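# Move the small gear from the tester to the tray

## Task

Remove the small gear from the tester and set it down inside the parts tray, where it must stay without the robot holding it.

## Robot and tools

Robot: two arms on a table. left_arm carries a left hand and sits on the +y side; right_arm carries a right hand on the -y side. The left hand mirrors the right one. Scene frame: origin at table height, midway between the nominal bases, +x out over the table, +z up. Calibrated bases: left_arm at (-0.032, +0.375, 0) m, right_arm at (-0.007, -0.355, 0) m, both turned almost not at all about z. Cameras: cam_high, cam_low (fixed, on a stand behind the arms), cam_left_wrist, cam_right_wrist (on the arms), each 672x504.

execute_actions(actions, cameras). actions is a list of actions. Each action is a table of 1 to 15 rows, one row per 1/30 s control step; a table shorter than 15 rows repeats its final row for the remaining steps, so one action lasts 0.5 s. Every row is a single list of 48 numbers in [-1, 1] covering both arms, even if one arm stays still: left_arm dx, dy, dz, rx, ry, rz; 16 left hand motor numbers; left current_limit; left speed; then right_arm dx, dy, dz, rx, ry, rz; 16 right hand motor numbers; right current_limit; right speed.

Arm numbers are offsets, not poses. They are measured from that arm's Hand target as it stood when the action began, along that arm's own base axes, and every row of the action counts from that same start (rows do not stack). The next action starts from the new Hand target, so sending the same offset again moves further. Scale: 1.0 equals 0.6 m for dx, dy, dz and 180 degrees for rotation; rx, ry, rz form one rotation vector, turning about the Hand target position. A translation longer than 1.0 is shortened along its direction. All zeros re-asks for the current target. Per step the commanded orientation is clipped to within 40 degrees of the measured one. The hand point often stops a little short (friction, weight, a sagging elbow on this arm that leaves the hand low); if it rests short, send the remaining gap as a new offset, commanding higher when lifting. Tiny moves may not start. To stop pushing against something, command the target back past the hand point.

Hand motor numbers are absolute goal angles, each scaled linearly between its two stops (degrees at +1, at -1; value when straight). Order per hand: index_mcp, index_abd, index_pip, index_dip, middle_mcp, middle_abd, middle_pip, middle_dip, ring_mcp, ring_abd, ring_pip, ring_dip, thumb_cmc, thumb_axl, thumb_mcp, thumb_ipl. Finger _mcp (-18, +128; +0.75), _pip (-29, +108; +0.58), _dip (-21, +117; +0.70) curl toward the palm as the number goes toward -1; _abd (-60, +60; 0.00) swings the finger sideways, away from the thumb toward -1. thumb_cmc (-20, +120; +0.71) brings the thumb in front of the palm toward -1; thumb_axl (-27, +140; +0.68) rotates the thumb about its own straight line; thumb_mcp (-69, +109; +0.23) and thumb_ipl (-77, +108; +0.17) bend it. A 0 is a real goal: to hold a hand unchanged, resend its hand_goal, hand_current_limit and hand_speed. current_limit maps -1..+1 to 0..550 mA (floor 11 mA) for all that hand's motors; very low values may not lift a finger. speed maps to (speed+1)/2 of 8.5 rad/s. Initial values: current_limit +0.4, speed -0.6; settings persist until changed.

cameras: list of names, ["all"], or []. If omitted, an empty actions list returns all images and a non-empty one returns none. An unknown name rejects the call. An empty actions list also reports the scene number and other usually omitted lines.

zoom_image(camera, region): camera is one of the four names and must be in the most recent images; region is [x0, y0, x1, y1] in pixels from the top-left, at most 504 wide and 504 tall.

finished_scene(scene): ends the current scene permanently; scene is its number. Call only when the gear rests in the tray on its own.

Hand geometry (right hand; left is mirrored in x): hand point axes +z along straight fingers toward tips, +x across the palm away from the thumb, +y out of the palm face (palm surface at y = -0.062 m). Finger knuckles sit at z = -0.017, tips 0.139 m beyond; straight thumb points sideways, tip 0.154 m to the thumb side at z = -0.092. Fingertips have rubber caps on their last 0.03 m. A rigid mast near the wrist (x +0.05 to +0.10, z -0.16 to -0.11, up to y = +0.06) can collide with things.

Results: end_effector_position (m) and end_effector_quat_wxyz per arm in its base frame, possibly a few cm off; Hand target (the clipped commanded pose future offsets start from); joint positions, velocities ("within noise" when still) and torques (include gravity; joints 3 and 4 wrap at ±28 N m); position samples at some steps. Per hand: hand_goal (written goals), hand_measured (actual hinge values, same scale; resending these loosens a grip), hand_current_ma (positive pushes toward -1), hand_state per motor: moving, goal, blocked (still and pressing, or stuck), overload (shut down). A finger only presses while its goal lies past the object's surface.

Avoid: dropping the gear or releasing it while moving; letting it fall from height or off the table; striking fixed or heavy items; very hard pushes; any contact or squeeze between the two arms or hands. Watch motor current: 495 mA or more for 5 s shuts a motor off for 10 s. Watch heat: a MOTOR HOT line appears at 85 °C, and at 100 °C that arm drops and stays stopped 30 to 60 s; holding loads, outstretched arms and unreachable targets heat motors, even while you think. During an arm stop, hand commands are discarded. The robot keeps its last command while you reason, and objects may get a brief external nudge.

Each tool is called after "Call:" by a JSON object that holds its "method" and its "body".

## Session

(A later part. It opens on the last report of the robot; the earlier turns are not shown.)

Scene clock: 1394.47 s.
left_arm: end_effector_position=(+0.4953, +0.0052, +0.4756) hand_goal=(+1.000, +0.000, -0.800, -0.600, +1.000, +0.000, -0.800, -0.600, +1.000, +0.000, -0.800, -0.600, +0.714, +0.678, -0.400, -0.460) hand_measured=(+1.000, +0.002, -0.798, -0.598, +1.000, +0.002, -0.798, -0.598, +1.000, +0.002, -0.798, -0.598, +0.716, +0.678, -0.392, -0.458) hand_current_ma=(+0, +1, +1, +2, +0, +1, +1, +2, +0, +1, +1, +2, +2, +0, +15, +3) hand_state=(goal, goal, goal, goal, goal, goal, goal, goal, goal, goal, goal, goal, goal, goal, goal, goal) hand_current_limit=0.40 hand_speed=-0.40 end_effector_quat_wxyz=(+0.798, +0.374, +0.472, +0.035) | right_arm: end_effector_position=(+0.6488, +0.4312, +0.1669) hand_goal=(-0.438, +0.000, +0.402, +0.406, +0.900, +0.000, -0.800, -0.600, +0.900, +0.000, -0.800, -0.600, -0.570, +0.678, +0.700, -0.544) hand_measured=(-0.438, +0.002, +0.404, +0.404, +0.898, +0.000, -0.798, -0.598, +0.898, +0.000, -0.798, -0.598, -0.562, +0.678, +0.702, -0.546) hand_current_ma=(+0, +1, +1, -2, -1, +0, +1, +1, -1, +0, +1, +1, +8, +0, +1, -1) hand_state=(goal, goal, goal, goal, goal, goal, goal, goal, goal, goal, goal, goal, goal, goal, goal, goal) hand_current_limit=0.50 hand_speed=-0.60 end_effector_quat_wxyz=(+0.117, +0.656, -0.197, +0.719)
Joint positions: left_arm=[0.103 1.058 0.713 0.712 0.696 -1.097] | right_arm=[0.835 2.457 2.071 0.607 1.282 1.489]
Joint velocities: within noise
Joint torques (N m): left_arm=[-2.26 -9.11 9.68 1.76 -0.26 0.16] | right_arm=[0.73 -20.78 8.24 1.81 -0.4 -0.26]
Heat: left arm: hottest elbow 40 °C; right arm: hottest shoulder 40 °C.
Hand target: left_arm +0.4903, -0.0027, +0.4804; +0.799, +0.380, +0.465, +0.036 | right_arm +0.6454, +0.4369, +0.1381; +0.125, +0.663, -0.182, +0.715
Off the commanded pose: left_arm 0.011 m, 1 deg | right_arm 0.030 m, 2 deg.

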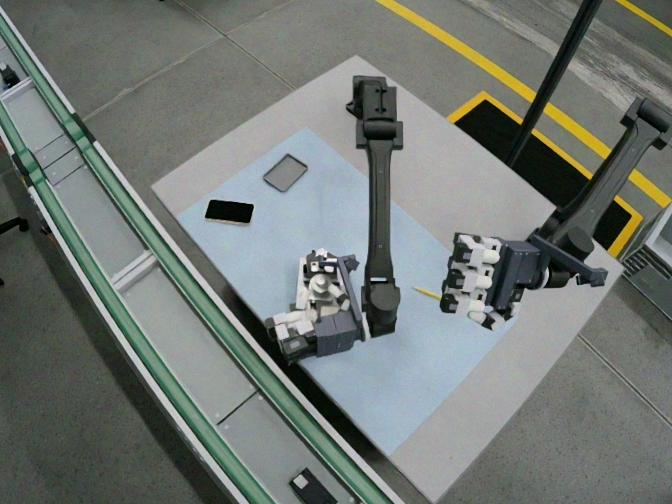

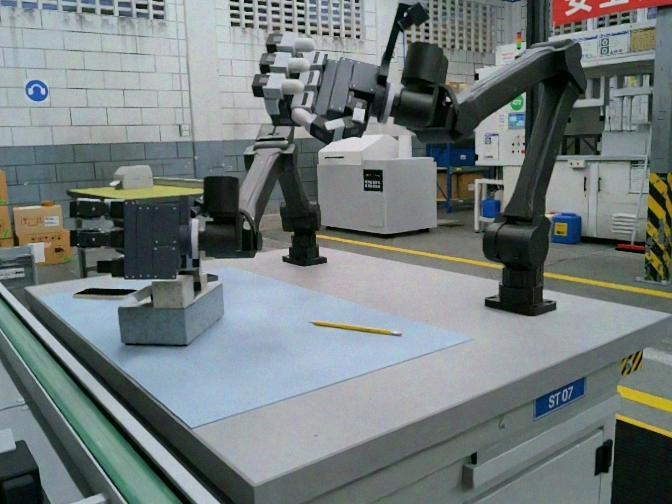

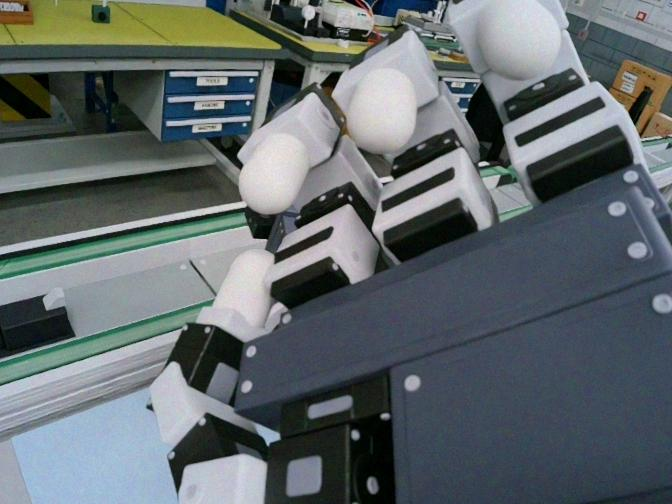

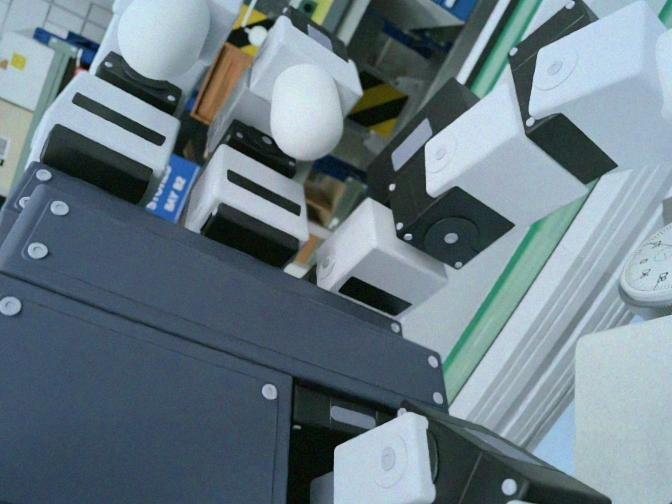

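Call:
{"method": "execute_actions", "body": {"actions": [[[0,0,0,0,0,0,1,0,-0.8,-0.6,1,0,-0.8,-0.6,1,0,-0.8,-0.6,0.714,0.678,-0.40,-0.46,0.4,-0.4,-0.04,-0.0424,0,0,0,0,-0.438,0,0.401,0.406,0.9,0,-0.8,-0.6,0.9,0,-0.8,-0.6,-0.571,0.677,0.70,-0.545,0.5,-0.6]]], "cameras": ["cam_high","cam_low"]}}

Call:
{"method": "zoom_image", "body": {"camera": "cam_low", "region": [60, 190, 240, 350]}}

Call:
{"method": "zoom_image", "body": {"camera": "cam_high", "region": [270, 240, 370, 340]}}

Scene clock: 1424.90 s.
left_arm: end_effector_position=(+0.4953, +0.0052, +0.4756) hand_goal=(+1.000, +0.000, -0.800, -0.600, +1.000, +0.000, -0.800, -0.600, +1.000, +0.000, -0.800, -0.600, +0.714, +0.678, -0.400, -0.460) hand_measured=(+1.000, +0.002, -0.798, -0.598, +1.000, +0.002, -0.798, -0.598, +1.000, +0.002, -0.798, -0.598, +0.716, +0.678, -0.392, -0.458) hand_current_ma=(+0, +1, +1, +2, +0, +1, +1, +2, +0, +1, +1, +2, +2, +0, +15, +3) hand_state=(goal, goal, goal, goal, goal, goal, goal, goal, goal, goal, goal, goal, goal, goal, goal, goal) hand_current_limit=0.40 hand_speed=-0.40 end_effector_quat_wxyz=(+0.798, +0.374, +0.472, +0.035) | right_arm: end_effector_position=(+0.6270, +0.4101, +0.1548) hand_goal=(-0.438, +0.000, +0.402, +0.406, +0.900, +0.000, -0.800, -0.600, +0.900, +0.000, -0.800, -0.600, -0.570, +0.678, +0.700, -0.544) hand_measured=(-0.428, +0.002, +0.406, +0.408, +0.900, +0.000, -0.798, -0.598, +0.898, +0.000, -0.798, -0.598, -0.580, +0.680, +0.708, -0.540) hand_current_ma=(+12, +2, +4, +1, +0, +0, +1, +1, -1, +0, +1, +1, -12, +1, +13, +4) hand_state=(goal, goal, goal, goal, goal, goal, goal, goal, goal, goal, goal, goal, goal, goal, goal, goal) hand_current_limit=0.50 hand_speed=-0.60 end_effector_quat_wxyz=(+0.121, +0.659, -0.189, +0.718)
Joint positions: left_arm=[0.103 1.058 0.713 0.712 0.696 -1.097] | right_arm=[0.838 2.385 1.895 0.7 1.279 1.482]
Joint torques (N m): left_arm=[-2.55 -9.05 9.72 1.63 -0.27 0.14] | right_arm=[0.56 -21.36 7.04 1.66 -0.21 -0.19]
Heat: left arm: hottest elbow 40 °C; right arm: hottest shoulder 39 °C.
Hand target: left_arm +0.4903, -0.0027, +0.4804; +0.799, +0.380, +0.465, +0.036 | right_arm +0.6213, +0.4116, +0.1382; +0.125, +0.663, -0.182, +0.715
Off the commanded pose: left_arm 0.011 m, 1 deg | right_arm 0.018 m, 1 deg.
Step readings (end_effector_position of left_arm | right_arm):
0: (+0.4953, +0.0052, +0.4756) | (+0.6488, +0.4312, +0.1669)
1: (+0.4953, +0.0052, +0.4756) | (+0.6487, +0.4310, +0.1662)
2: (+0.4953, +0.0052, +0.4756) | (+0.6474, +0.4296, +0.1647)
4: (+0.4953, +0.0052, +0.4756) | (+0.6409, +0.4225, +0.1575)
8: (+0.4953, +0.0052, +0.4756) | (+0.6332, +0.4165, +0.1560)
15: (+0.4953, +0.0052, +0.4756) | (+0.6273, +0.4105, +0.1548)
Images, in order (width x height): cam_high 672x504, cam_low 672x504.

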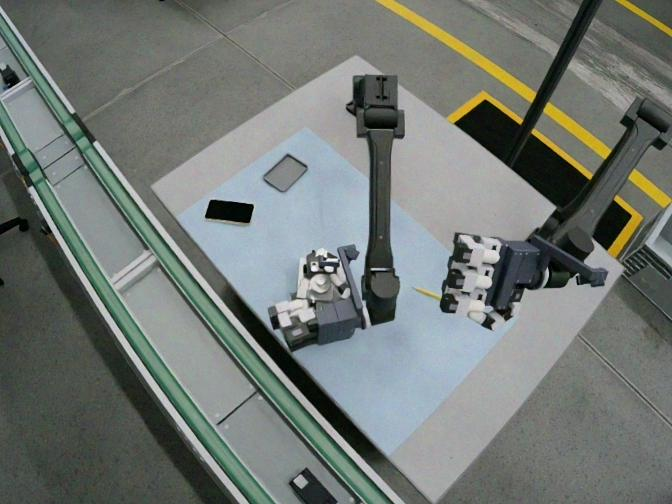

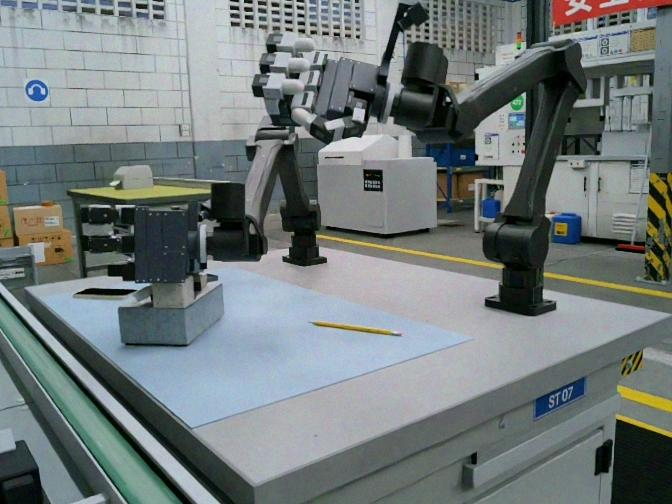

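Scaled by 2.800 from the camera's 672x504 image, which has a finer 960x720 frame.

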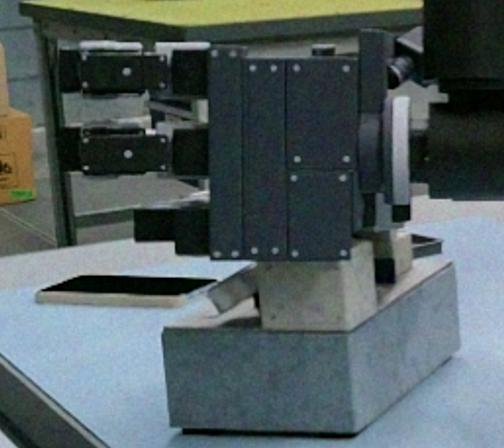

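Scaled by 5.040 from the camera's 672x504 image, which has a finer 960x720 frame.

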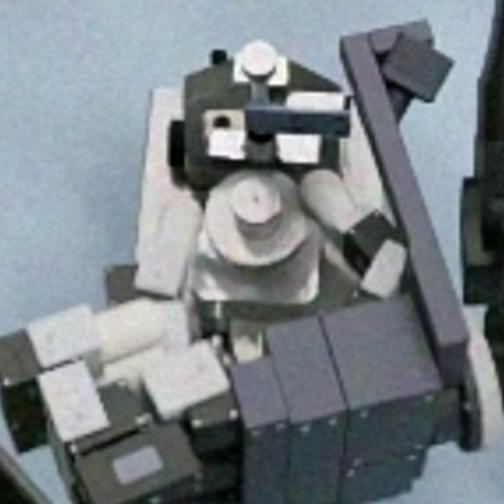

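Call:
{"method": "execute_actions", "body": {"actions": [[[0,0,0,0,0,0,1,0,-0.8,-0.6,1,0,-0.8,-0.6,1,0,-0.8,-0.6,0.714,0.678,-0.40,-0.46,0.4,-0.4,-0.0195,-0.0206,0.008,0,0,0,-0.438,0,0.401,0.406,0.9,0,-0.8,-0.6,0.9,0,-0.8,-0.6,-0.571,0.677,0.652,-0.524,0.5,-0.6]]], "cameras": ["cam_high","cam_low"]}}

Call:
{"method": "zoom_image", "body": {"camera": "cam_low", "region": [100, 220, 200, 310]}}

Call:
{"method": "zoom_image", "body": {"camera": "cam_high", "region": [270, 240, 370, 340]}}

Scene clock: 1437.13 s.
left_arm: end_effector_position=(+0.4953, +0.0052, +0.4756) hand_goal=(+1.000, +0.000, -0.800, -0.600, +1.000, +0.000, -0.800, -0.600, +1.000, +0.000, -0.800, -0.600, +0.714, +0.678, -0.400, -0.460) hand_measured=(+1.000, +0.002, -0.798, -0.598, +1.000, +0.002, -0.798, -0.598, +1.000, +0.002, -0.798, -0.598, +0.716, +0.678, -0.392, -0.458) hand_current_ma=(+0, +1, +1, +2, +0, +1, +1, +2, +0, +1, +1, +2, +2, +0, +15, +3) hand_state=(goal, goal, goal, goal, goal, goal, goal, goal, goal, goal, goal, goal, goal, goal, goal, goal) hand_current_limit=0.40 hand_speed=-0.40 end_effector_quat_wxyz=(+0.798, +0.374, +0.472, +0.035) | right_arm: end_effector_position=(+0.6158, +0.3978, +0.1550) hand_goal=(-0.438, +0.000, +0.402, +0.406, +0.900, +0.000, -0.800, -0.600, +0.900, +0.000, -0.800, -0.600, -0.570, +0.678, +0.652, -0.524) hand_measured=(-0.436, +0.002, +0.404, +0.408, +0.900, +0.000, -0.798, -0.598, +0.898, +0.000, -0.798, -0.598, -0.566, +0.678, +0.650, -0.526) hand_current_ma=(+1, +2, +2, +1, +0, +0, +1, +1, -1, +0, +1, +1, +4, +0, -1, -2) hand_state=(goal, goal, goal, goal, goal, goal, goal, goal, goal, goal, goal, goal, goal, goal, goal, goal) hand_current_limit=0.50 hand_speed=-0.60 end_effector_quat_wxyz=(+0.123, +0.660, -0.188, +0.717)
Joint positions: left_arm=[0.103 1.058 0.713 0.712 0.696 -1.097] | right_arm=[0.838 2.343 1.814 0.737 1.28 1.48]
Joint torques (N m): left_arm=[-2.67 -9 9.72 1.76 -0.3 0.17] | right_arm=[0.56 -20.95 6.93 1.65 -0.24 -0.21]
Heat: left arm: hottest elbow 40 °C; right arm: hottest shoulder 41 °C.
Hand target: left_arm +0.4903, -0.0027, +0.4804; +0.799, +0.380, +0.465, +0.036 | right_arm +0.6097, +0.3992, +0.1430; +0.125, +0.663, -0.182, +0.715
Off the commanded pose: left_arm 0.011 m, 1 deg | right_arm 0.014 m, 1 deg.
Step readings (end_effector_position of left_arm | right_arm):
0: (+0.4953, +0.0052, +0.4756) | (+0.6269, +0.4101, +0.1548)
1: (+0.4953, +0.0052, +0.4756) | (+0.6269, +0.4100, +0.1546)
2: (+0.4953, +0.0052, +0.4756) | (+0.6258, +0.4088, +0.1545)
4: (+0.4953, +0.0052, +0.4756) | (+0.6222, +0.4048, +0.1550)
8: (+0.4953, +0.0052, +0.4756) | (+0.6170, +0.3991, +0.1554)
15: (+0.4953, +0.0052, +0.4756) | (+0.6159, +0.3979, +0.1550)
Images, in order (width x height): cam_high 672x504, cam_low 672x504.

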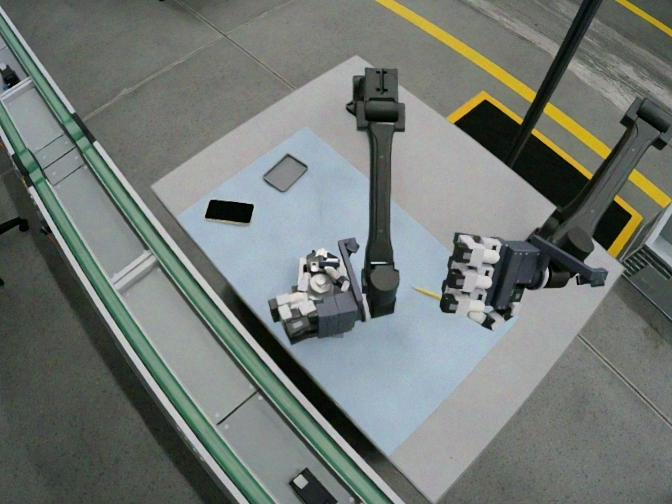

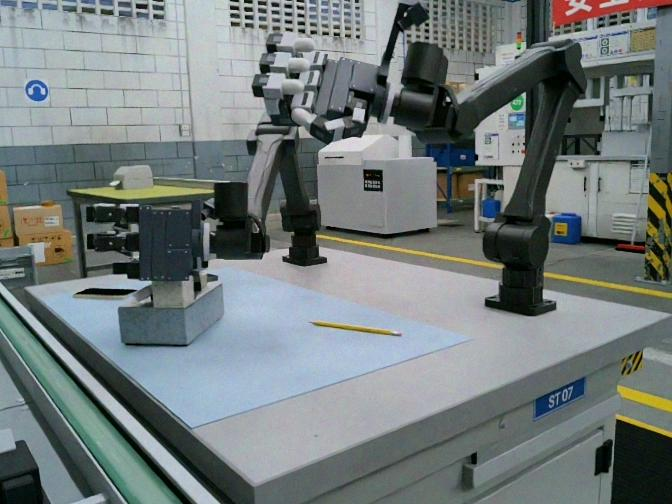

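Scaled by 5.040 from the camera's 672x504 image, which has a finer 960x720 frame.

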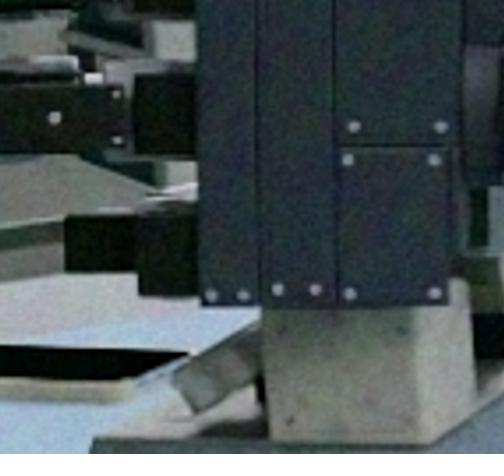

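Scaled by 5.040 from the camera's 672x504 image, which has a finer 960x720 frame.

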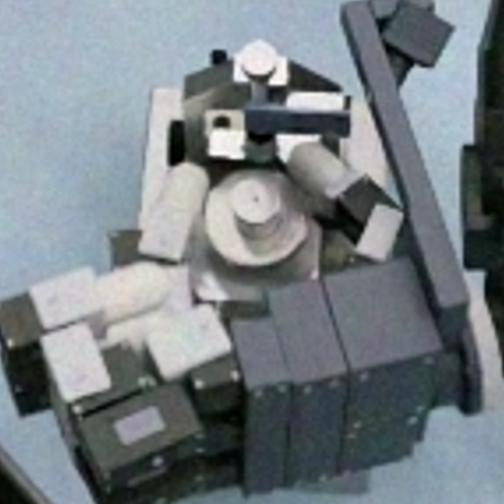

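Call:
{"method": "execute_actions", "body": {"actions": [[[0,0,0,0,0,0,1,0,-0.8,-0.6,1,0,-0.8,-0.6,1,0,-0.8,-0.6,0.714,0.678,-0.40,-0.46,0.4,-0.4,-0.0158,-0.0095,0,0,0,0,-0.438,0,0.401,0.406,0.9,0,-0.8,-0.6,0.9,0,-0.8,-0.6,-0.571,0.677,0.652,-0.524,0.5,-0.6]]], "cameras": ["cam_high","cam_low"]}}

Call:
{"method": "zoom_image", "body": {"camera": "cam_low", "region": [100, 220, 200, 310]}}

Call:
{"method": "zoom_image", "body": {"camera": "cam_high", "region": [270, 240, 370, 340]}}

Scene clock: 1444.20 s.
left_arm: end_effector_position=(+0.4953, +0.0052, +0.4756) hand_goal=(+1.000, +0.000, -0.800, -0.600, +1.000, +0.000, -0.800, -0.600, +1.000, +0.000, -0.800, -0.600, +0.714, +0.678, -0.400, -0.460) hand_measured=(+1.000, +0.002, -0.798, -0.598, +1.000, +0.002, -0.798, -0.598, +1.000, +0.002, -0.798, -0.598, +0.716, +0.678, -0.392, -0.458) hand_current_ma=(+0, +1, +1, +2, +0, +1, +1, +2, +0, +1, +1, +2, +2, +0, +15, +3) hand_state=(goal, goal, goal, goal, goal, goal, goal, goal, goal, goal, goal, goal, goal, goal, goal, goal) hand_current_limit=0.40 hand_speed=-0.40 end_effector_quat_wxyz=(+0.798, +0.374, +0.472, +0.035) | right_arm: end_effector_position=(+0.6111, +0.3946, +0.1556) hand_goal=(-0.438, +0.000, +0.402, +0.406, +0.900, +0.000, -0.800, -0.600, +0.900, +0.000, -0.800, -0.600, -0.570, +0.678, +0.652, -0.524) hand_measured=(-0.436, +0.002, +0.404, +0.408, +0.900, +0.000, -0.798, -0.598, +0.898, +0.000, -0.798, -0.598, -0.562, +0.678, +0.636, -0.548) hand_current_ma=(+1, +2, +2, +1, +0, +0, +1, +1, -1, +0, +1, +1, +10, +0, -35, -61) hand_state=(goal, goal, goal, goal, goal, goal, goal, goal, goal, goal, goal, goal, goal, goal, goal, blocked) hand_current_limit=0.50 hand_speed=-0.60 end_effector_quat_wxyz=(+0.112, +0.657, -0.191, +0.721)
Joint positions: left_arm=[0.103 1.058 0.713 0.712 0.696 -1.097] | right_arm=[0.84 2.323 1.775 0.766 1.27 1.49]
Joint torques (N m): left_arm=[-2.43 -8.88 9.61 1.76 -0.3 0.15] | right_arm=[0.73 -21.01 5.98 1.68 0.3 -0.32]
Heat: left arm: hottest elbow 40 °C; right arm: hottest shoulder 41 °C.
Hand target: left_arm +0.4903, -0.0027, +0.4804; +0.799, +0.380, +0.465, +0.036 | right_arm +0.6002, +0.3934, +0.1428; +0.125, +0.663, -0.182, +0.715
Off the commanded pose: left_arm 0.011 m, 1 deg | right_arm 0.017 m, 2 deg.
Step readings (end_effector_position of left_arm | right_arm):
0: (+0.4953, +0.0052, +0.4756) | (+0.6158, +0.3977, +0.1549)
1: (+0.4953, +0.0052, +0.4756) | (+0.6157, +0.3976, +0.1550)
2: (+0.4953, +0.0052, +0.4756) | (+0.6152, +0.3970, +0.1548)
4: (+0.4953, +0.0052, +0.4756) | (+0.6134, +0.3950, +0.1548)
8: (+0.4953, +0.0052, +0.4756) | (+0.6118, +0.3942, +0.1553)
15: (+0.4953, +0.0052, +0.4756) | (+0.6112, +0.3946, +0.1557)
Images, in order (width x height): cam_high 672x504, cam_low 672x504.

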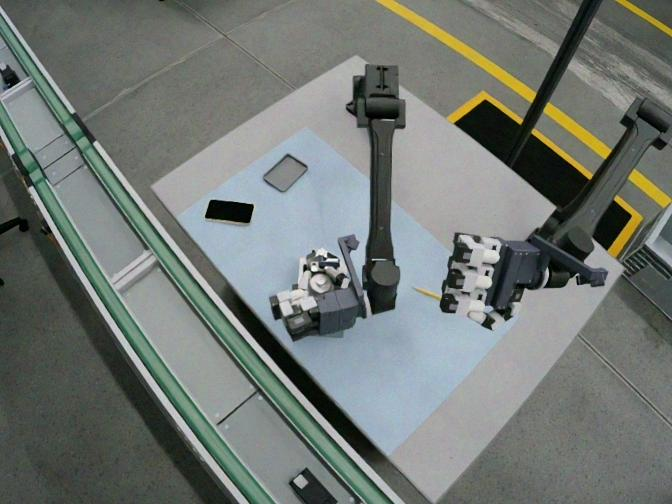

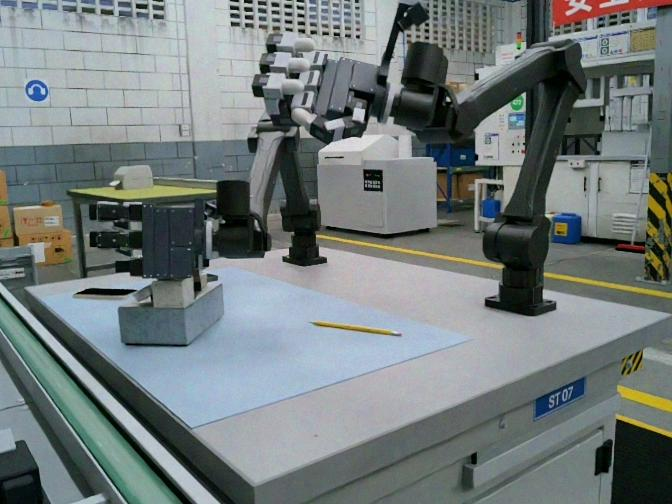

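Scaled by 5.040 from the camera's 672x504 image, which has a finer 960x720 frame.

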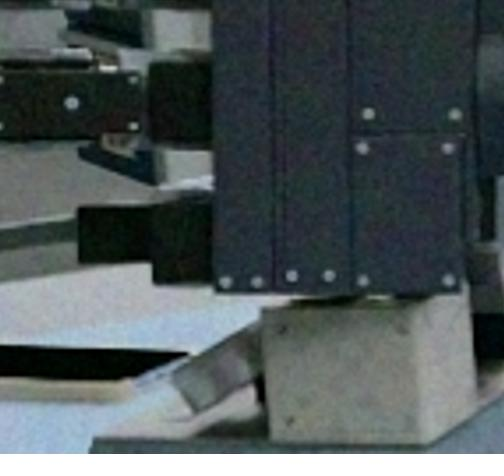

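Scaled by 5.040 from the camera's 672x504 image, which has a finer 960x720 frame.

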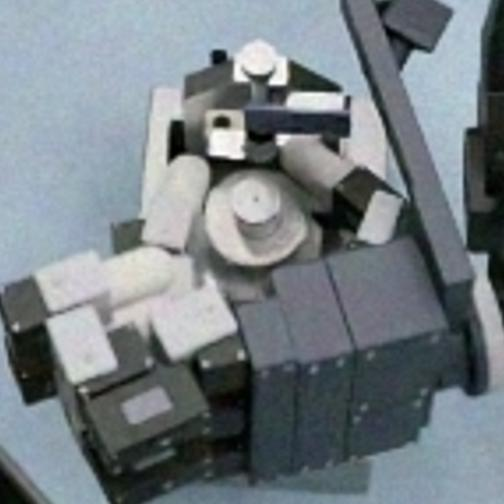

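Call:
{"method": "execute_actions", "body": {"actions": [[[0,0,0,0,0,0,1,0,-0.8,-0.6,1,0,-0.8,-0.6,1,0,-0.8,-0.6,0.714,0.678,-0.40,-0.46,0.4,-0.4,0,0,0,0,0,0,-0.438,0,0.401,0.406,0.9,0,-0.8,-0.6,0.9,0,-0.8,-0.6,-0.515,0.677,0.652,-0.524,0.5,-0.6]]], "cameras": ["cam_high"]}}

Call:
{"method": "zoom_image", "body": {"camera": "cam_high", "region": [270, 240, 370, 340]}}

Scene clock: 1467.03 s.
left_arm: end_effector_position=(+0.4953, +0.0052, +0.4756) hand_goal=(+1.000, +0.000, -0.800, -0.600, +1.000, +0.000, -0.800, -0.600, +1.000, +0.000, -0.800, -0.600, +0.714, +0.678, -0.400, -0.460) hand_measured=(+1.000, +0.002, -0.798, -0.598, +1.000, +0.002, -0.798, -0.598, +1.000, +0.002, -0.798, -0.598, +0.716, +0.678, -0.392, -0.458) hand_current_ma=(+0, +1, +1, +2, +0, +1, +1, +2, +0, +1, +1, +2, +2, +0, +15, +3) hand_state=(goal, goal, goal, goal, goal, goal, goal, goal, goal, goal, goal, goal, goal, goal, goal, goal) hand_current_limit=0.40 hand_speed=-0.40 end_effector_quat_wxyz=(+0.798, +0.374, +0.472, +0.035) | right_arm: end_effector_position=(+0.6107, +0.3941, +0.1600) hand_goal=(-0.438, +0.000, +0.402, +0.406, +0.900, +0.000, -0.800, -0.600, +0.900, +0.000, -0.800, -0.600, -0.514, +0.678, +0.652, -0.524) hand_measured=(-0.436, +0.002, +0.404, +0.408, +0.900, +0.000, -0.798, -0.598, +0.898, +0.000, -0.798, -0.598, -0.528, +0.678, +0.636, -0.548) hand_current_ma=(+1, +2, +2, +1, +0, +0, +1, +1, -1, +0, +1, +1, -20, +0, -35, -61) hand_state=(goal, goal, goal, goal, goal, goal, goal, goal, goal, goal, goal, goal, goal, goal, goal, blocked) hand_current_limit=0.50 hand_speed=-0.60 end_effector_quat_wxyz=(+0.111, +0.656, -0.191, +0.722)
Joint positions: left_arm=[0.103 1.058 0.713 0.712 0.696 -1.097] | right_arm=[0.84 2.315 1.773 0.766 1.27 1.488]
Joint torques (N m): left_arm=[-2.49 -9 9.7 1.77 -0.27 0.16] | right_arm=[0.67 -20.48 6.15 1.69 0.28 -0.31]
Heat: left arm: hottest elbow 40 °C; right arm: hottest shoulder 40 °C.
Hand target: left_arm +0.4903, -0.0027, +0.4804; +0.799, +0.380, +0.465, +0.036 | right_arm +0.6002, +0.3935, +0.1428; +0.125, +0.663, -0.182, +0.715
Off the commanded pose: left_arm 0.011 m, 1 deg | right_arm 0.020 m, 2 deg.
Step readings (end_effector_position of left_arm | right_arm):
0: (+0.4953, +0.0052, +0.4756) | (+0.6111, +0.3946, +0.1556)
1: (+0.4953, +0.0052, +0.4756) | (+0.6111, +0.3946, +0.1556)
2: (+0.4953, +0.0052, +0.4756) | (+0.6111, +0.3945, +0.1562)
4: (+0.4953, +0.0052, +0.4756) | (+0.6111, +0.3945, +0.1575)
8: (+0.4953, +0.0052, +0.4756) | (+0.6108, +0.3941, +0.1599)
15: (+0.4953, +0.0052, +0.4756) | (+0.6107, +0.3941, +0.1600)
Images, in order (width x height): cam_high 672x504.

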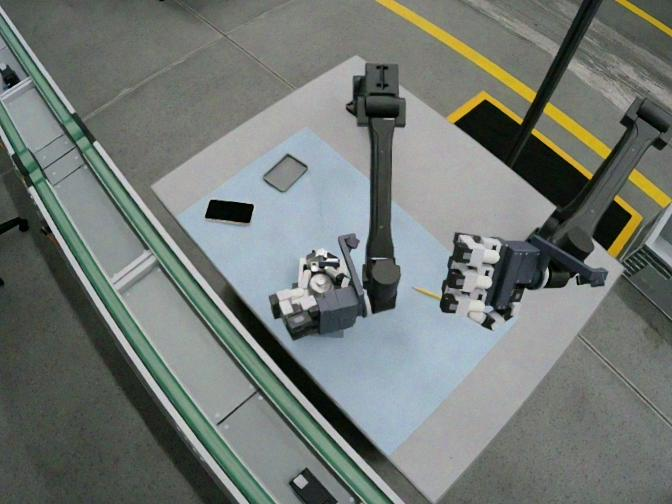

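Scaled by 5.040 from the camera's 672x504 image, which has a finer 960x720 frame.

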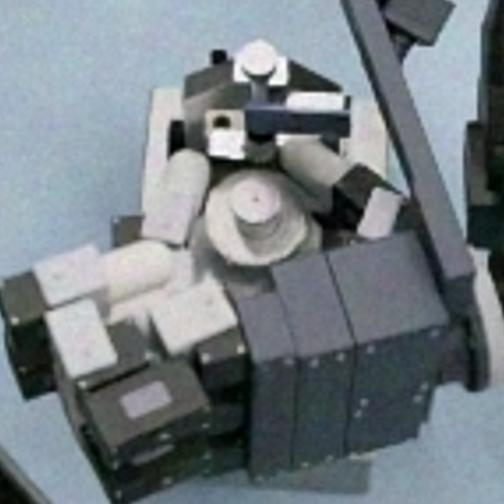

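Call:
{"method": "execute_actions", "body": {"actions": [[[0,0,0,0,0,0,1,0,-0.8,-0.6,1,0,-0.8,-0.6,1,0,-0.8,-0.6,0.714,0.678,-0.40,-0.46,0.4,-0.4,0.0143,0.0107,0.01,0,0,0,-0.438,0,0.401,0.406,0.9,0,-0.8,-0.6,0.9,0,-0.8,-0.6,-0.53,0.677,0.652,-0.524,0.5,-0.6]]], "cameras": ["cam_high"]}}

Call:
{"method": "zoom_image", "body": {"camera": "cam_high", "region": [280, 240, 350, 300]}}

Scene clock: 1499.03 s.
left_arm: end_effector_position=(+0.4953, +0.0052, +0.4756) hand_goal=(+1.000, +0.000, -0.800, -0.600, +1.000, +0.000, -0.800, -0.600, +1.000, +0.000, -0.800, -0.600, +0.714, +0.678, -0.400, -0.460) hand_measured=(+1.000, +0.002, -0.798, -0.598, +1.000, +0.002, -0.798, -0.598, +1.000, +0.002, -0.798, -0.598, +0.716, +0.678, -0.392, -0.458) hand_current_ma=(+0, +1, +1, +2, +0, +1, +1, +2, +0, +1, +1, +2, +2, +0, +15, +3) hand_state=(goal, goal, goal, goal, goal, goal, goal, goal, goal, goal, goal, goal, goal, goal, goal, goal) hand_current_limit=0.40 hand_speed=-0.40 end_effector_quat_wxyz=(+0.798, +0.374, +0.472, +0.035) | right_arm: end_effector_position=(+0.6108, +0.3941, +0.1598) hand_goal=(-0.438, +0.000, +0.402, +0.406, +0.900, +0.000, -0.800, -0.600, +0.900, +0.000, -0.800, -0.600, -0.530, +0.678, +0.652, -0.524) hand_measured=(-0.436, +0.002, +0.404, +0.408, +0.900, +0.000, -0.798, -0.598, +0.898, +0.000, -0.798, -0.598, -0.530, +0.678, +0.636, -0.548) hand_current_ma=(+1, +2, +2, +1, +0, +0, +1, +1, -1, +0, +1, +1, +0, +0, -35, -61) hand_state=(goal, goal, goal, goal, goal, goal, goal, goal, goal, goal, goal, goal, goal, goal, goal, blocked) hand_current_limit=0.50 hand_speed=-0.60 end_effector_quat_wxyz=(+0.112, +0.657, -0.189, +0.721)
Joint positions: left_arm=[0.103 1.058 0.713 0.712 0.696 -1.097] | right_arm=[0.84 2.315 1.773 0.76 1.269 1.488]
Joint torques (N m): left_arm=[-2.43 -9.11 9.63 1.78 -0.27 0.18] | right_arm=[0.73 -19.31 10.13 0.81 0.22 -0.32]
Heat: left arm: hottest elbow 40 °C; right arm: hottest shoulder 42 °C.
Hand target: left_arm +0.4903, -0.0027, +0.4804; +0.799, +0.380, +0.465, +0.036 | right_arm +0.6087, +0.3998, +0.1488; +0.125, +0.663, -0.182, +0.715
Off the commanded pose: left_arm 0.011 m, 1 deg | right_arm 0.013 m, 2 deg.
Step readings (end_effector_position of left_arm | right_arm):
0: (+0.4953, +0.0052, +0.4756) | (+0.6107, +0.3941, +0.1600)
1: (+0.4953, +0.0052, +0.4756) | (+0.6107, +0.3941, +0.1600)
2: (+0.4953, +0.0052, +0.4756) | (+0.6107, +0.3941, +0.1600)
4: (+0.4953, +0.0052, +0.4756) | (+0.6107, +0.3941, +0.1600)
8: (+0.4953, +0.0052, +0.4756) | (+0.6107, +0.3941, +0.1599)
15: (+0.4953, +0.0052, +0.4756) | (+0.6108, +0.3941, +0.1598)
Images, in order (width x height): cam_high 672x504.

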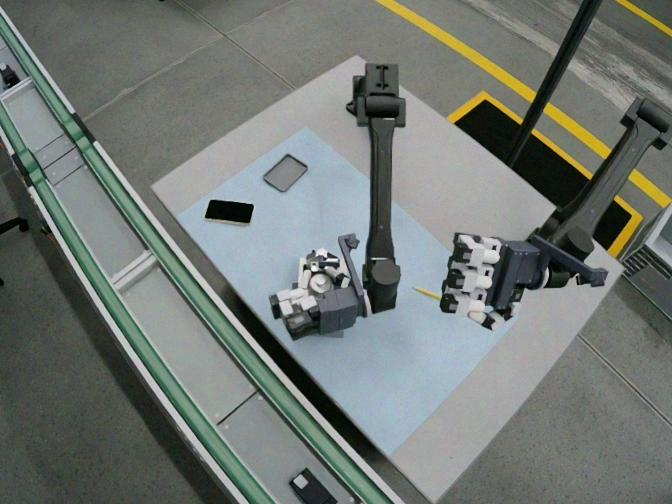

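Scaled by 7.200 from the camera's 672x504 image, which has a finer 960x720 frame.

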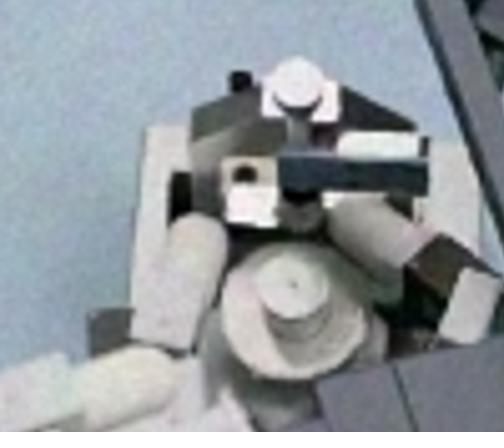

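Call:
{"method": "execute_actions", "body": {"actions": [[[0.0039,-0.1478,0.0163,0.1514,-0.0037,0.05,1,0,-0.8,-0.6,1,0,-0.8,-0.6,1,0,-0.8,-0.6,0.714,0.678,-0.40,-0.46,0.4,-0.4,0,0,0,0,0,0,-0.438,0,0.401,0.406,0.9,0,-0.8,-0.6,0.9,0,-0.8,-0.6,-0.53,0.677,0.640,-0.544,0.5,-0.6]],[[0.0039,-0.1478,0.0163,0.1514,-0.0037,0.05,1,0,-0.8,-0.6,1,0,-0.8,-0.6,1,0,-0.8,-0.6,0.714,0.678,-0.40,-0.46,0.4,-0.4,0,0,0,0,0,0,-0.438,0,0.401,0.406,0.9,0,-0.8,-0.6,0.9,0,-0.8,-0.6,-0.53,0.677,0.640,-0.544,0.5,-0.6]]], "cameras": ["cam_high","cam_low","cam_left_wrist"]}}

Scene clock: 1523.30 s.
left_arm: end_effector_position=(+0.4891, -0.1695, +0.4622) hand_goal=(+1.000, +0.000, -0.800, -0.600, +1.000, +0.000, -0.800, -0.600, +1.000, +0.000, -0.800, -0.600, +0.714, +0.678, -0.400, -0.460) hand_measured=(+1.000, +0.002, -0.798, -0.598, +1.000, +0.002, -0.798, -0.598, +1.000, +0.002, -0.798, -0.598, +0.718, +0.680, -0.398, -0.458) hand_current_ma=(+0, +1, +1, +2, +0, +1, +1, +2, +0, +1, +1, +2, +3, +2, +2, +2) hand_state=(goal, goal, goal, goal, goal, goal, goal, goal, goal, goal, goal, goal, goal, goal, goal, goal) hand_current_limit=0.40 hand_speed=-0.40 end_effector_quat_wxyz=(+0.515, +0.634, +0.455, +0.357) | right_arm: end_effector_position=(+0.6106, +0.3943, +0.1597) hand_goal=(-0.438, +0.000, +0.402, +0.406, +0.900, +0.000, -0.800, -0.600, +0.900, +0.000, -0.800, -0.600, -0.530, +0.678, +0.640, -0.544) hand_measured=(-0.436, +0.002, +0.404, +0.408, +0.900, +0.000, -0.798, -0.598, +0.898, +0.000, -0.798, -0.598, -0.530, +0.678, +0.634, -0.556) hand_current_ma=(+1, +2, +2, +1, +0, +0, +1, +1, -1, +0, +1, +1, +0, +0, -7, -23) hand_state=(goal, goal, goal, goal, goal, goal, goal, goal, goal, goal, goal, goal, goal, goal, goal, goal) hand_current_limit=0.50 hand_speed=-0.60 end_effector_quat_wxyz=(+0.113, +0.658, -0.189, +0.720)
Joint positions: left_arm=[-0.4 1.016 0.871 -0.073 -0.057 -0.029] | right_arm=[0.841 2.315 1.773 0.758 1.269 1.488]
Joint torques (N m): left_arm=[-2.43 -6.95 16.25 2.22 -0.07 0.12] | right_arm=[0.67 -19.49 10.1 0.76 0.2 -0.31]
Heat: left arm: hottest elbow 41 °C; right arm: hottest shoulder 42 °C.
Hand target: left_arm +0.4950, -0.1802, +0.4999; +0.527, +0.627, +0.439, +0.368 | right_arm +0.6088, +0.3999, +0.1488; +0.125, +0.663, -0.182, +0.715
Off the commanded pose: left_arm 0.040 m, 3 deg | right_arm 0.012 m, 2 deg.
Step readings (end_effector_position of left_arm | right_arm):
0: (+0.4953, +0.0052, +0.4756) | (+0.6108, +0.3941, +0.1598)
1: (+0.4954, +0.0049, +0.4755) | (+0.6108, +0.3941, +0.1598)
2: (+0.4957, +0.0024, +0.4748) | (+0.6107, +0.3941, +0.1598)
4: (+0.4969, -0.0142, +0.4705) | (+0.6106, +0.3943, +0.1597)
8: (+0.4975, -0.0674, +0.4547) | (+0.6106, +0.3943, +0.1597)
15: (+0.4962, -0.0821, +0.4336) | (+0.6106, +0.3943, +0.1597)
16: (+0.4957, -0.0812, +0.4331) | (+0.6106, +0.3943, +0.1597) HELD (not all sent) right_arm
17: (+0.4957, -0.0804, +0.4331) | (+0.6106, +0.3943, +0.1597)
19: (+0.4955, -0.0917, +0.4351) | (+0.6106, +0.3943, +0.1597)
23: (+0.4867, -0.1445, +0.4438) | (+0.6106, +0.3943, +0.1597)
30: (+0.4847, -0.1666, +0.4638) | (+0.6106, +0.3943, +0.1597)
HELD (not all sent) right_arm: step 16.
pose unreachable (right arm): on one or more control steps of this call, first in action 1 (counted from 0), this arm could not follow its commanded pose, so it was not sent that pose on those steps. It may still have moved: this result reports where it is.
cause: moving toward the commanded pose would bring a part of the arm too close to another arm (a part of this arm just beyond joint 4 (wrist pitch) and a part of the left arm just beyond its joint 6 (wrist roll), along the way the arms are being sent, or toward where that arm still pushes).
Images, in order (width x height): cam_high 672x504, cam_low 672x504, cam_left_wrist 672x504.

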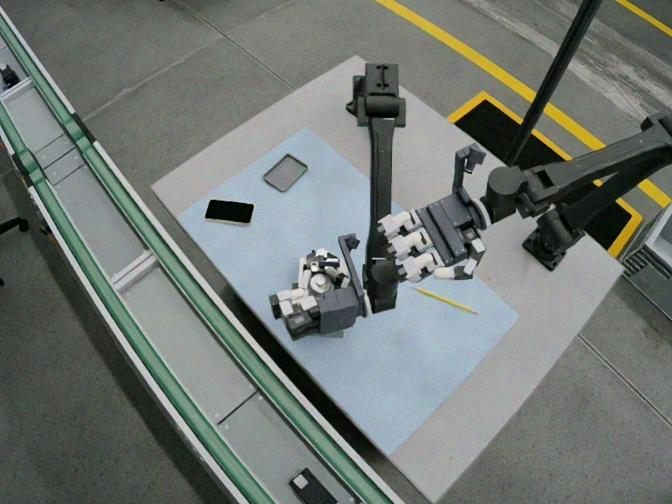

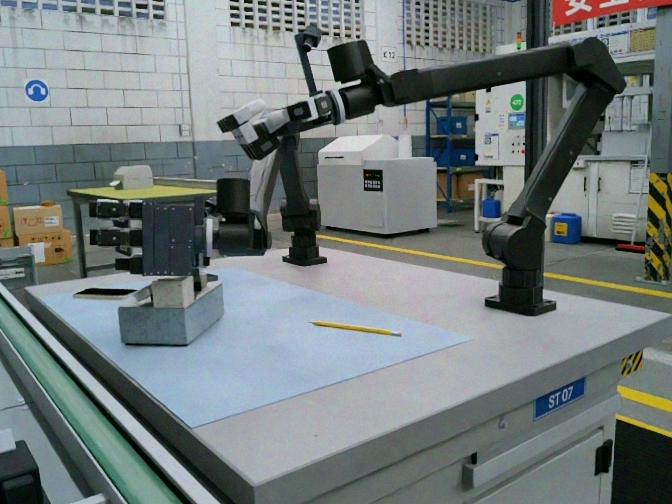

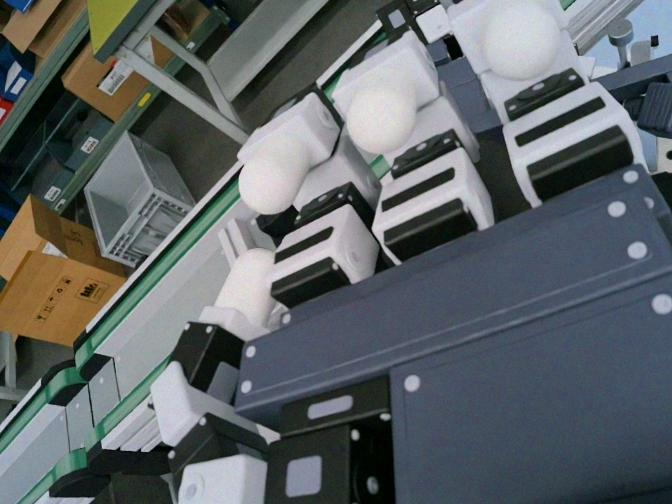

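Call:
{"method": "execute_actions", "body": {"actions": [[[0.008,-0.03,0.06,0,0,0,1,0,-0.8,-0.6,1,0,-0.8,-0.6,1,0,-0.8,-0.6,0.714,0.678,-0.40,-0.46,0.4,-0.4,0,0,0,0,0,0,-0.438,0,0.401,0.406,0.9,0,-0.8,-0.6,0.9,0,-0.8,-0.6,-0.53,0.677,0.640,-0.544,0.5,-0.6]],[[0.007,-0.09,0.012,0.1527,0.0081,-0.0005,1,0,-0.8,-0.6,1,0,-0.8,-0.6,1,0,-0.8,-0.6,0.714,0.678,-0.40,-0.46,0.4,-0.4,0,0,0,0,0,0,-0.438,0,0.401,0.406,0.9,0,-0.8,-0.6,0.9,0,-0.8,-0.6,-0.53,0.677,0.640,-0.544,0.5,-0.6]]], "cameras": ["cam_high","cam_left_wrist"]}}

Scene clock: 1529.27 s.
left_arm: end_effector_position=(+0.5005, -0.2414, +0.5069) hand_goal=(+1.000, +0.000, -0.800, -0.600, +1.000, +0.000, -0.800, -0.600, +1.000, +0.000, -0.800, -0.600, +0.714, +0.678, -0.400, -0.460) hand_measured=(+1.000, +0.002, -0.798, -0.598, +1.000, +0.002, -0.798, -0.598, +1.000, +0.002, -0.798, -0.598, +0.718, +0.680, -0.400, -0.458) hand_current_ma=(+0, +1, +1, +2, +0, +1, +1, +2, +0, +1, +1, +2, +3, +2, +0, +2) hand_state=(goal, goal, goal, goal, goal, goal, goal, goal, goal, goal, goal, goal, goal, goal, goal, goal) hand_current_limit=0.40 hand_speed=-0.40 end_effector_quat_wxyz=(+0.345, +0.747, +0.356, +0.442) | right_arm: end_effector_position=(+0.6106, +0.3943, +0.1597) hand_goal=(-0.438, +0.000, +0.402, +0.406, +0.900, +0.000, -0.800, -0.600, +0.900, +0.000, -0.800, -0.600, -0.530, +0.678, +0.640, -0.544) hand_measured=(-0.436, +0.002, +0.404, +0.408, +0.900, +0.000, -0.798, -0.598, +0.898, +0.000, -0.798, -0.598, -0.530, +0.678, +0.634, -0.556) hand_current_ma=(+1, +2, +2, +1, +0, +0, +1, +1, -1, +0, +1, +1, +0, +0, -7, -23) hand_state=(goal, goal, goal, goal, goal, goal, goal, goal, goal, goal, goal, goal, goal, goal, goal, goal) hand_current_limit=0.50 hand_speed=-0.60 end_effector_quat_wxyz=(+0.113, +0.658, -0.189, +0.720)
Joint positions: left_arm=[-0.523 1.111 1.164 -0.449 -0.283 0.347] | right_arm=[0.841 2.315 1.773 0.758 1.269 1.488]
Joint torques (N m): left_arm=[-2.14 -8.41 16.32 2.11 -0.18 0.11] | right_arm=[0.44 -19.37 10.1 0.84 0.19 -0.32]
Heat: left arm: hottest elbow 43 °C; right arm: hottest shoulder 42 °C.
Hand target: left_arm +0.5040, -0.2521, +0.5430; +0.358, +0.739, +0.345, +0.454 | right_arm +0.6088, +0.3999, +0.1488; +0.125, +0.663, -0.182, +0.715
Off the commanded pose: left_arm 0.038 m, 3 deg | right_arm 0.012 m, 2 deg.
Step readings (end_effector_position of left_arm | right_arm):
0: (+0.4891, -0.1695, +0.4622) | (+0.6106, +0.3943, +0.1597)
1: (+0.4892, -0.1694, +0.4623) | (+0.6106, +0.3943, +0.1597)
2: (+0.4895, -0.1695, +0.4623) | (+0.6106, +0.3943, +0.1597)
4: (+0.4910, -0.1719, +0.4660) | (+0.6106, +0.3943, +0.1597)
8: (+0.4918, -0.1826, +0.4866) | (+0.6106, +0.3943, +0.1597)
15: (+0.4915, -0.1874, +0.5083) | (+0.6106, +0.3943, +0.1597)
16: (+0.4922, -0.1876, +0.5077) | (+0.6106, +0.3943, +0.1597)
17: (+0.4931, -0.1894, +0.5060) | (+0.6106, +0.3943, +0.1597)
19: (+0.4968, -0.1966, +0.5018) | (+0.6106, +0.3943, +0.1597)
23: (+0.5008, -0.2218, +0.4975) | (+0.6106, +0.3943, +0.1597)
30: (+0.5005, -0.2392, +0.5030) | (+0.6106, +0.3943, +0.1597)
Images, in order (width x height): cam_high 672x504, cam_left_wrist 672x504.

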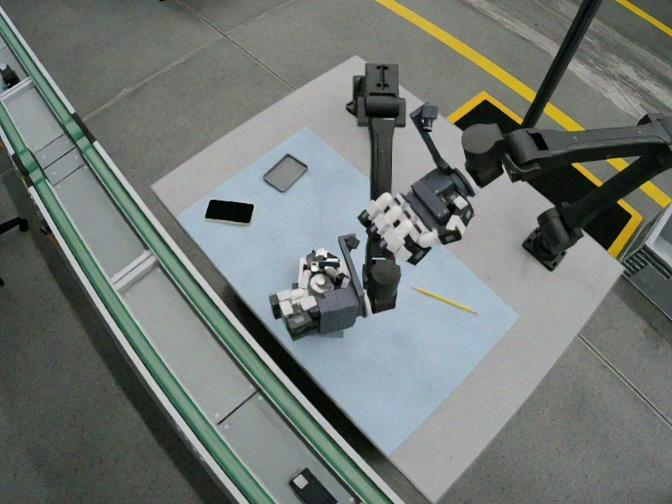

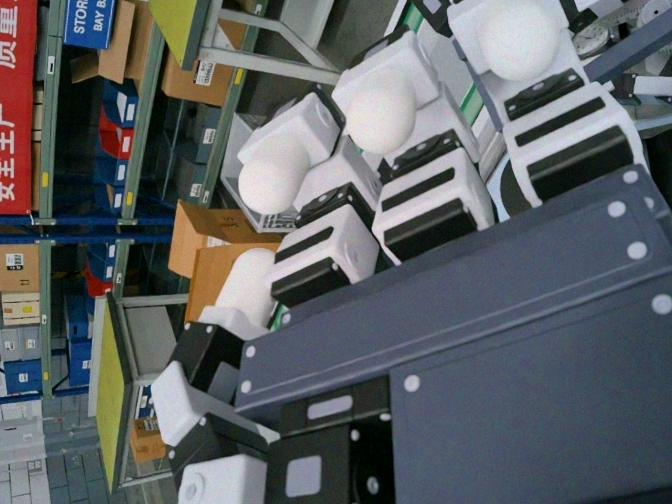

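Call:
{"method": "execute_actions", "body": {"actions": [[[0.004,-0.053,0,0.1527,0.0081,-0.0005,1,0,-0.8,-0.6,1,0,-0.8,-0.6,1,0,-0.8,-0.6,0.714,0.678,-0.40,-0.46,0.4,-0.4,0,0,0,0,0,0,-0.438,0,0.401,0.406,0.9,0,-0.8,-0.6,0.9,0,-0.8,-0.6,-0.53,0.677,0.640,-0.544,0.5,-0.6]],[[0.004,-0.053,0,0.1527,0.0081,-0.0005,1,0,-0.8,-0.6,1,0,-0.8,-0.6,1,0,-0.8,-0.6,0.714,0.678,-0.40,-0.46,0.4,-0.4,0,0,0,0,0,0,-0.438,0,0.401,0.406,0.9,0,-0.8,-0.6,0.9,0,-0.8,-0.6,-0.53,0.677,0.640,-0.544,0.5,-0.6]]], "cameras": ["cam_high","cam_left_wrist"]}}

Scene clock: 1533.97 s.
left_arm: end_effector_position=(+0.5071, -0.3060, +0.5122) hand_goal=(+1.000, +0.000, -0.800, -0.600, +1.000, +0.000, -0.800, -0.600, +1.000, +0.000, -0.800, -0.600, +0.714, +0.678, -0.400, -0.460) hand_measured=(+1.000, +0.002, -0.798, -0.598, +1.000, +0.002, -0.798, -0.598, +1.000, +0.002, -0.798, -0.598, +0.718, +0.680, -0.402, -0.458) hand_current_ma=(+0, +1, +1, +2, +0, +1, +1, +2, +0, +1, +1, +2, +3, +2, -2, +1) hand_state=(goal, goal, goal, goal, goal, goal, goal, goal, goal, goal, goal, goal, goal, goal, goal, goal) hand_current_limit=0.40 hand_speed=-0.40 end_effector_quat_wxyz=(-0.041, +0.840, +0.106, +0.531) | right_arm: end_effector_position=(+0.6106, +0.3943, +0.1597) hand_goal=(-0.438, +0.000, +0.402, +0.406, +0.900, +0.000, -0.800, -0.600, +0.900, +0.000, -0.800, -0.600, -0.530, +0.678, +0.640, -0.544) hand_measured=(-0.436, +0.002, +0.404, +0.408, +0.900, +0.000, -0.798, -0.598, +0.898, +0.000, -0.798, -0.598, -0.530, +0.678, +0.634, -0.556) hand_current_ma=(+1, +2, +2, +1, +0, +0, +1, +1, -1, +0, +1, +1, +0, +0, -7, -23) hand_state=(goal, goal, goal, goal, goal, goal, goal, goal, goal, goal, goal, goal, goal, goal, goal, goal) hand_current_limit=0.50 hand_speed=-0.60 end_effector_quat_wxyz=(+0.113, +0.658, -0.189, +0.720)
Joint positions: left_arm=[-0.669 1.299 1.547 -0.889 -0.762 1.047] | right_arm=[0.841 2.315 1.773 0.758 1.269 1.488]
Joint torques (N m): left_arm=[-2.08 -11.16 15.68 1.62 -0.52 0.04] | right_arm=[0.44 -19.25 10 0.73 0.2 -0.31]
Heat: left arm: hottest elbow 45 °C; right arm: hottest shoulder 42 °C.
Hand target: left_arm +0.5088, -0.3157, +0.5431; -0.031, +0.832, +0.105, +0.543 | right_arm +0.6088, +0.3999, +0.1488; +0.125, +0.663, -0.182, +0.715
Off the commanded pose: left_arm 0.032 m, 2 deg | right_arm 0.012 m, 2 deg.
Step readings (end_effector_position of left_arm | right_arm):
0: (+0.5005, -0.2414, +0.5068) | (+0.6106, +0.3943, +0.1597)
1: (+0.5007, -0.2411, +0.5069) | (+0.6106, +0.3943, +0.1597)
2: (+0.5012, -0.2406, +0.5054) | (+0.6106, +0.3943, +0.1597)
4: (+0.5032, -0.2423, +0.5038) | (+0.6106, +0.3943, +0.1597)
8: (+0.5063, -0.2558, +0.5069) | (+0.6106, +0.3943, +0.1597)
15: (+0.5037, -0.2705, +0.5120) | (+0.6106, +0.3943, +0.1597)
16: (+0.5039, -0.2705, +0.5119) | (+0.6106, +0.3943, +0.1597)
17: (+0.5046, -0.2694, +0.5114) | (+0.6106, +0.3943, +0.1597)
19: (+0.5073, -0.2701, +0.5114) | (+0.6106, +0.3943, +0.1597)
23: (+0.5099, -0.2872, +0.5174) | (+0.6106, +0.3943, +0.1597)
30: (+0.5071, -0.3056, +0.5148) | (+0.6106, +0.3943, +0.1597)
Images, in order (width x height): cam_high 672x504, cam_left_wrist 672x504.

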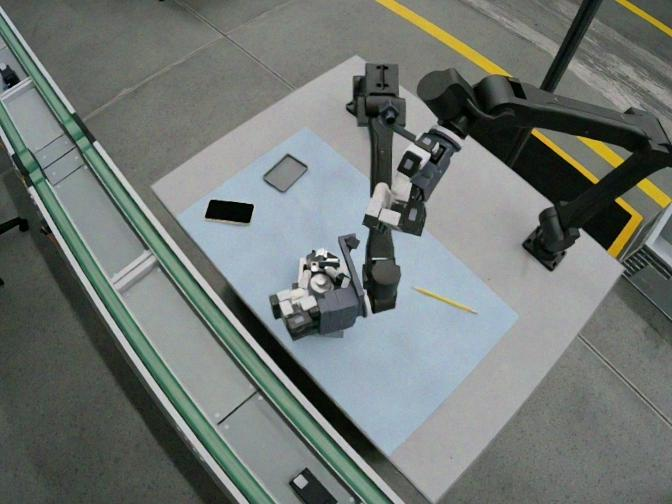

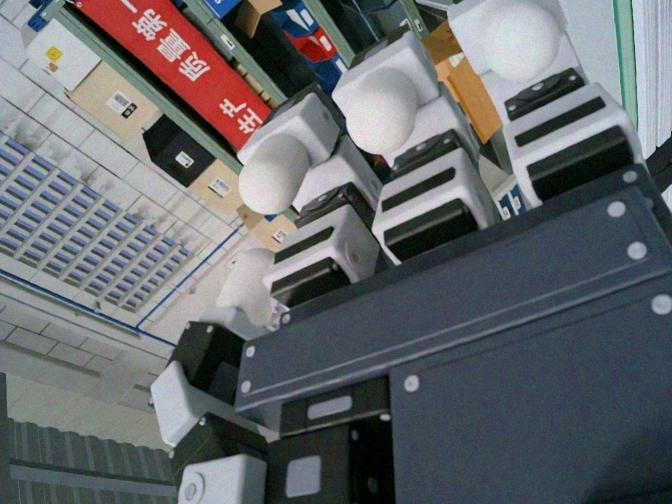

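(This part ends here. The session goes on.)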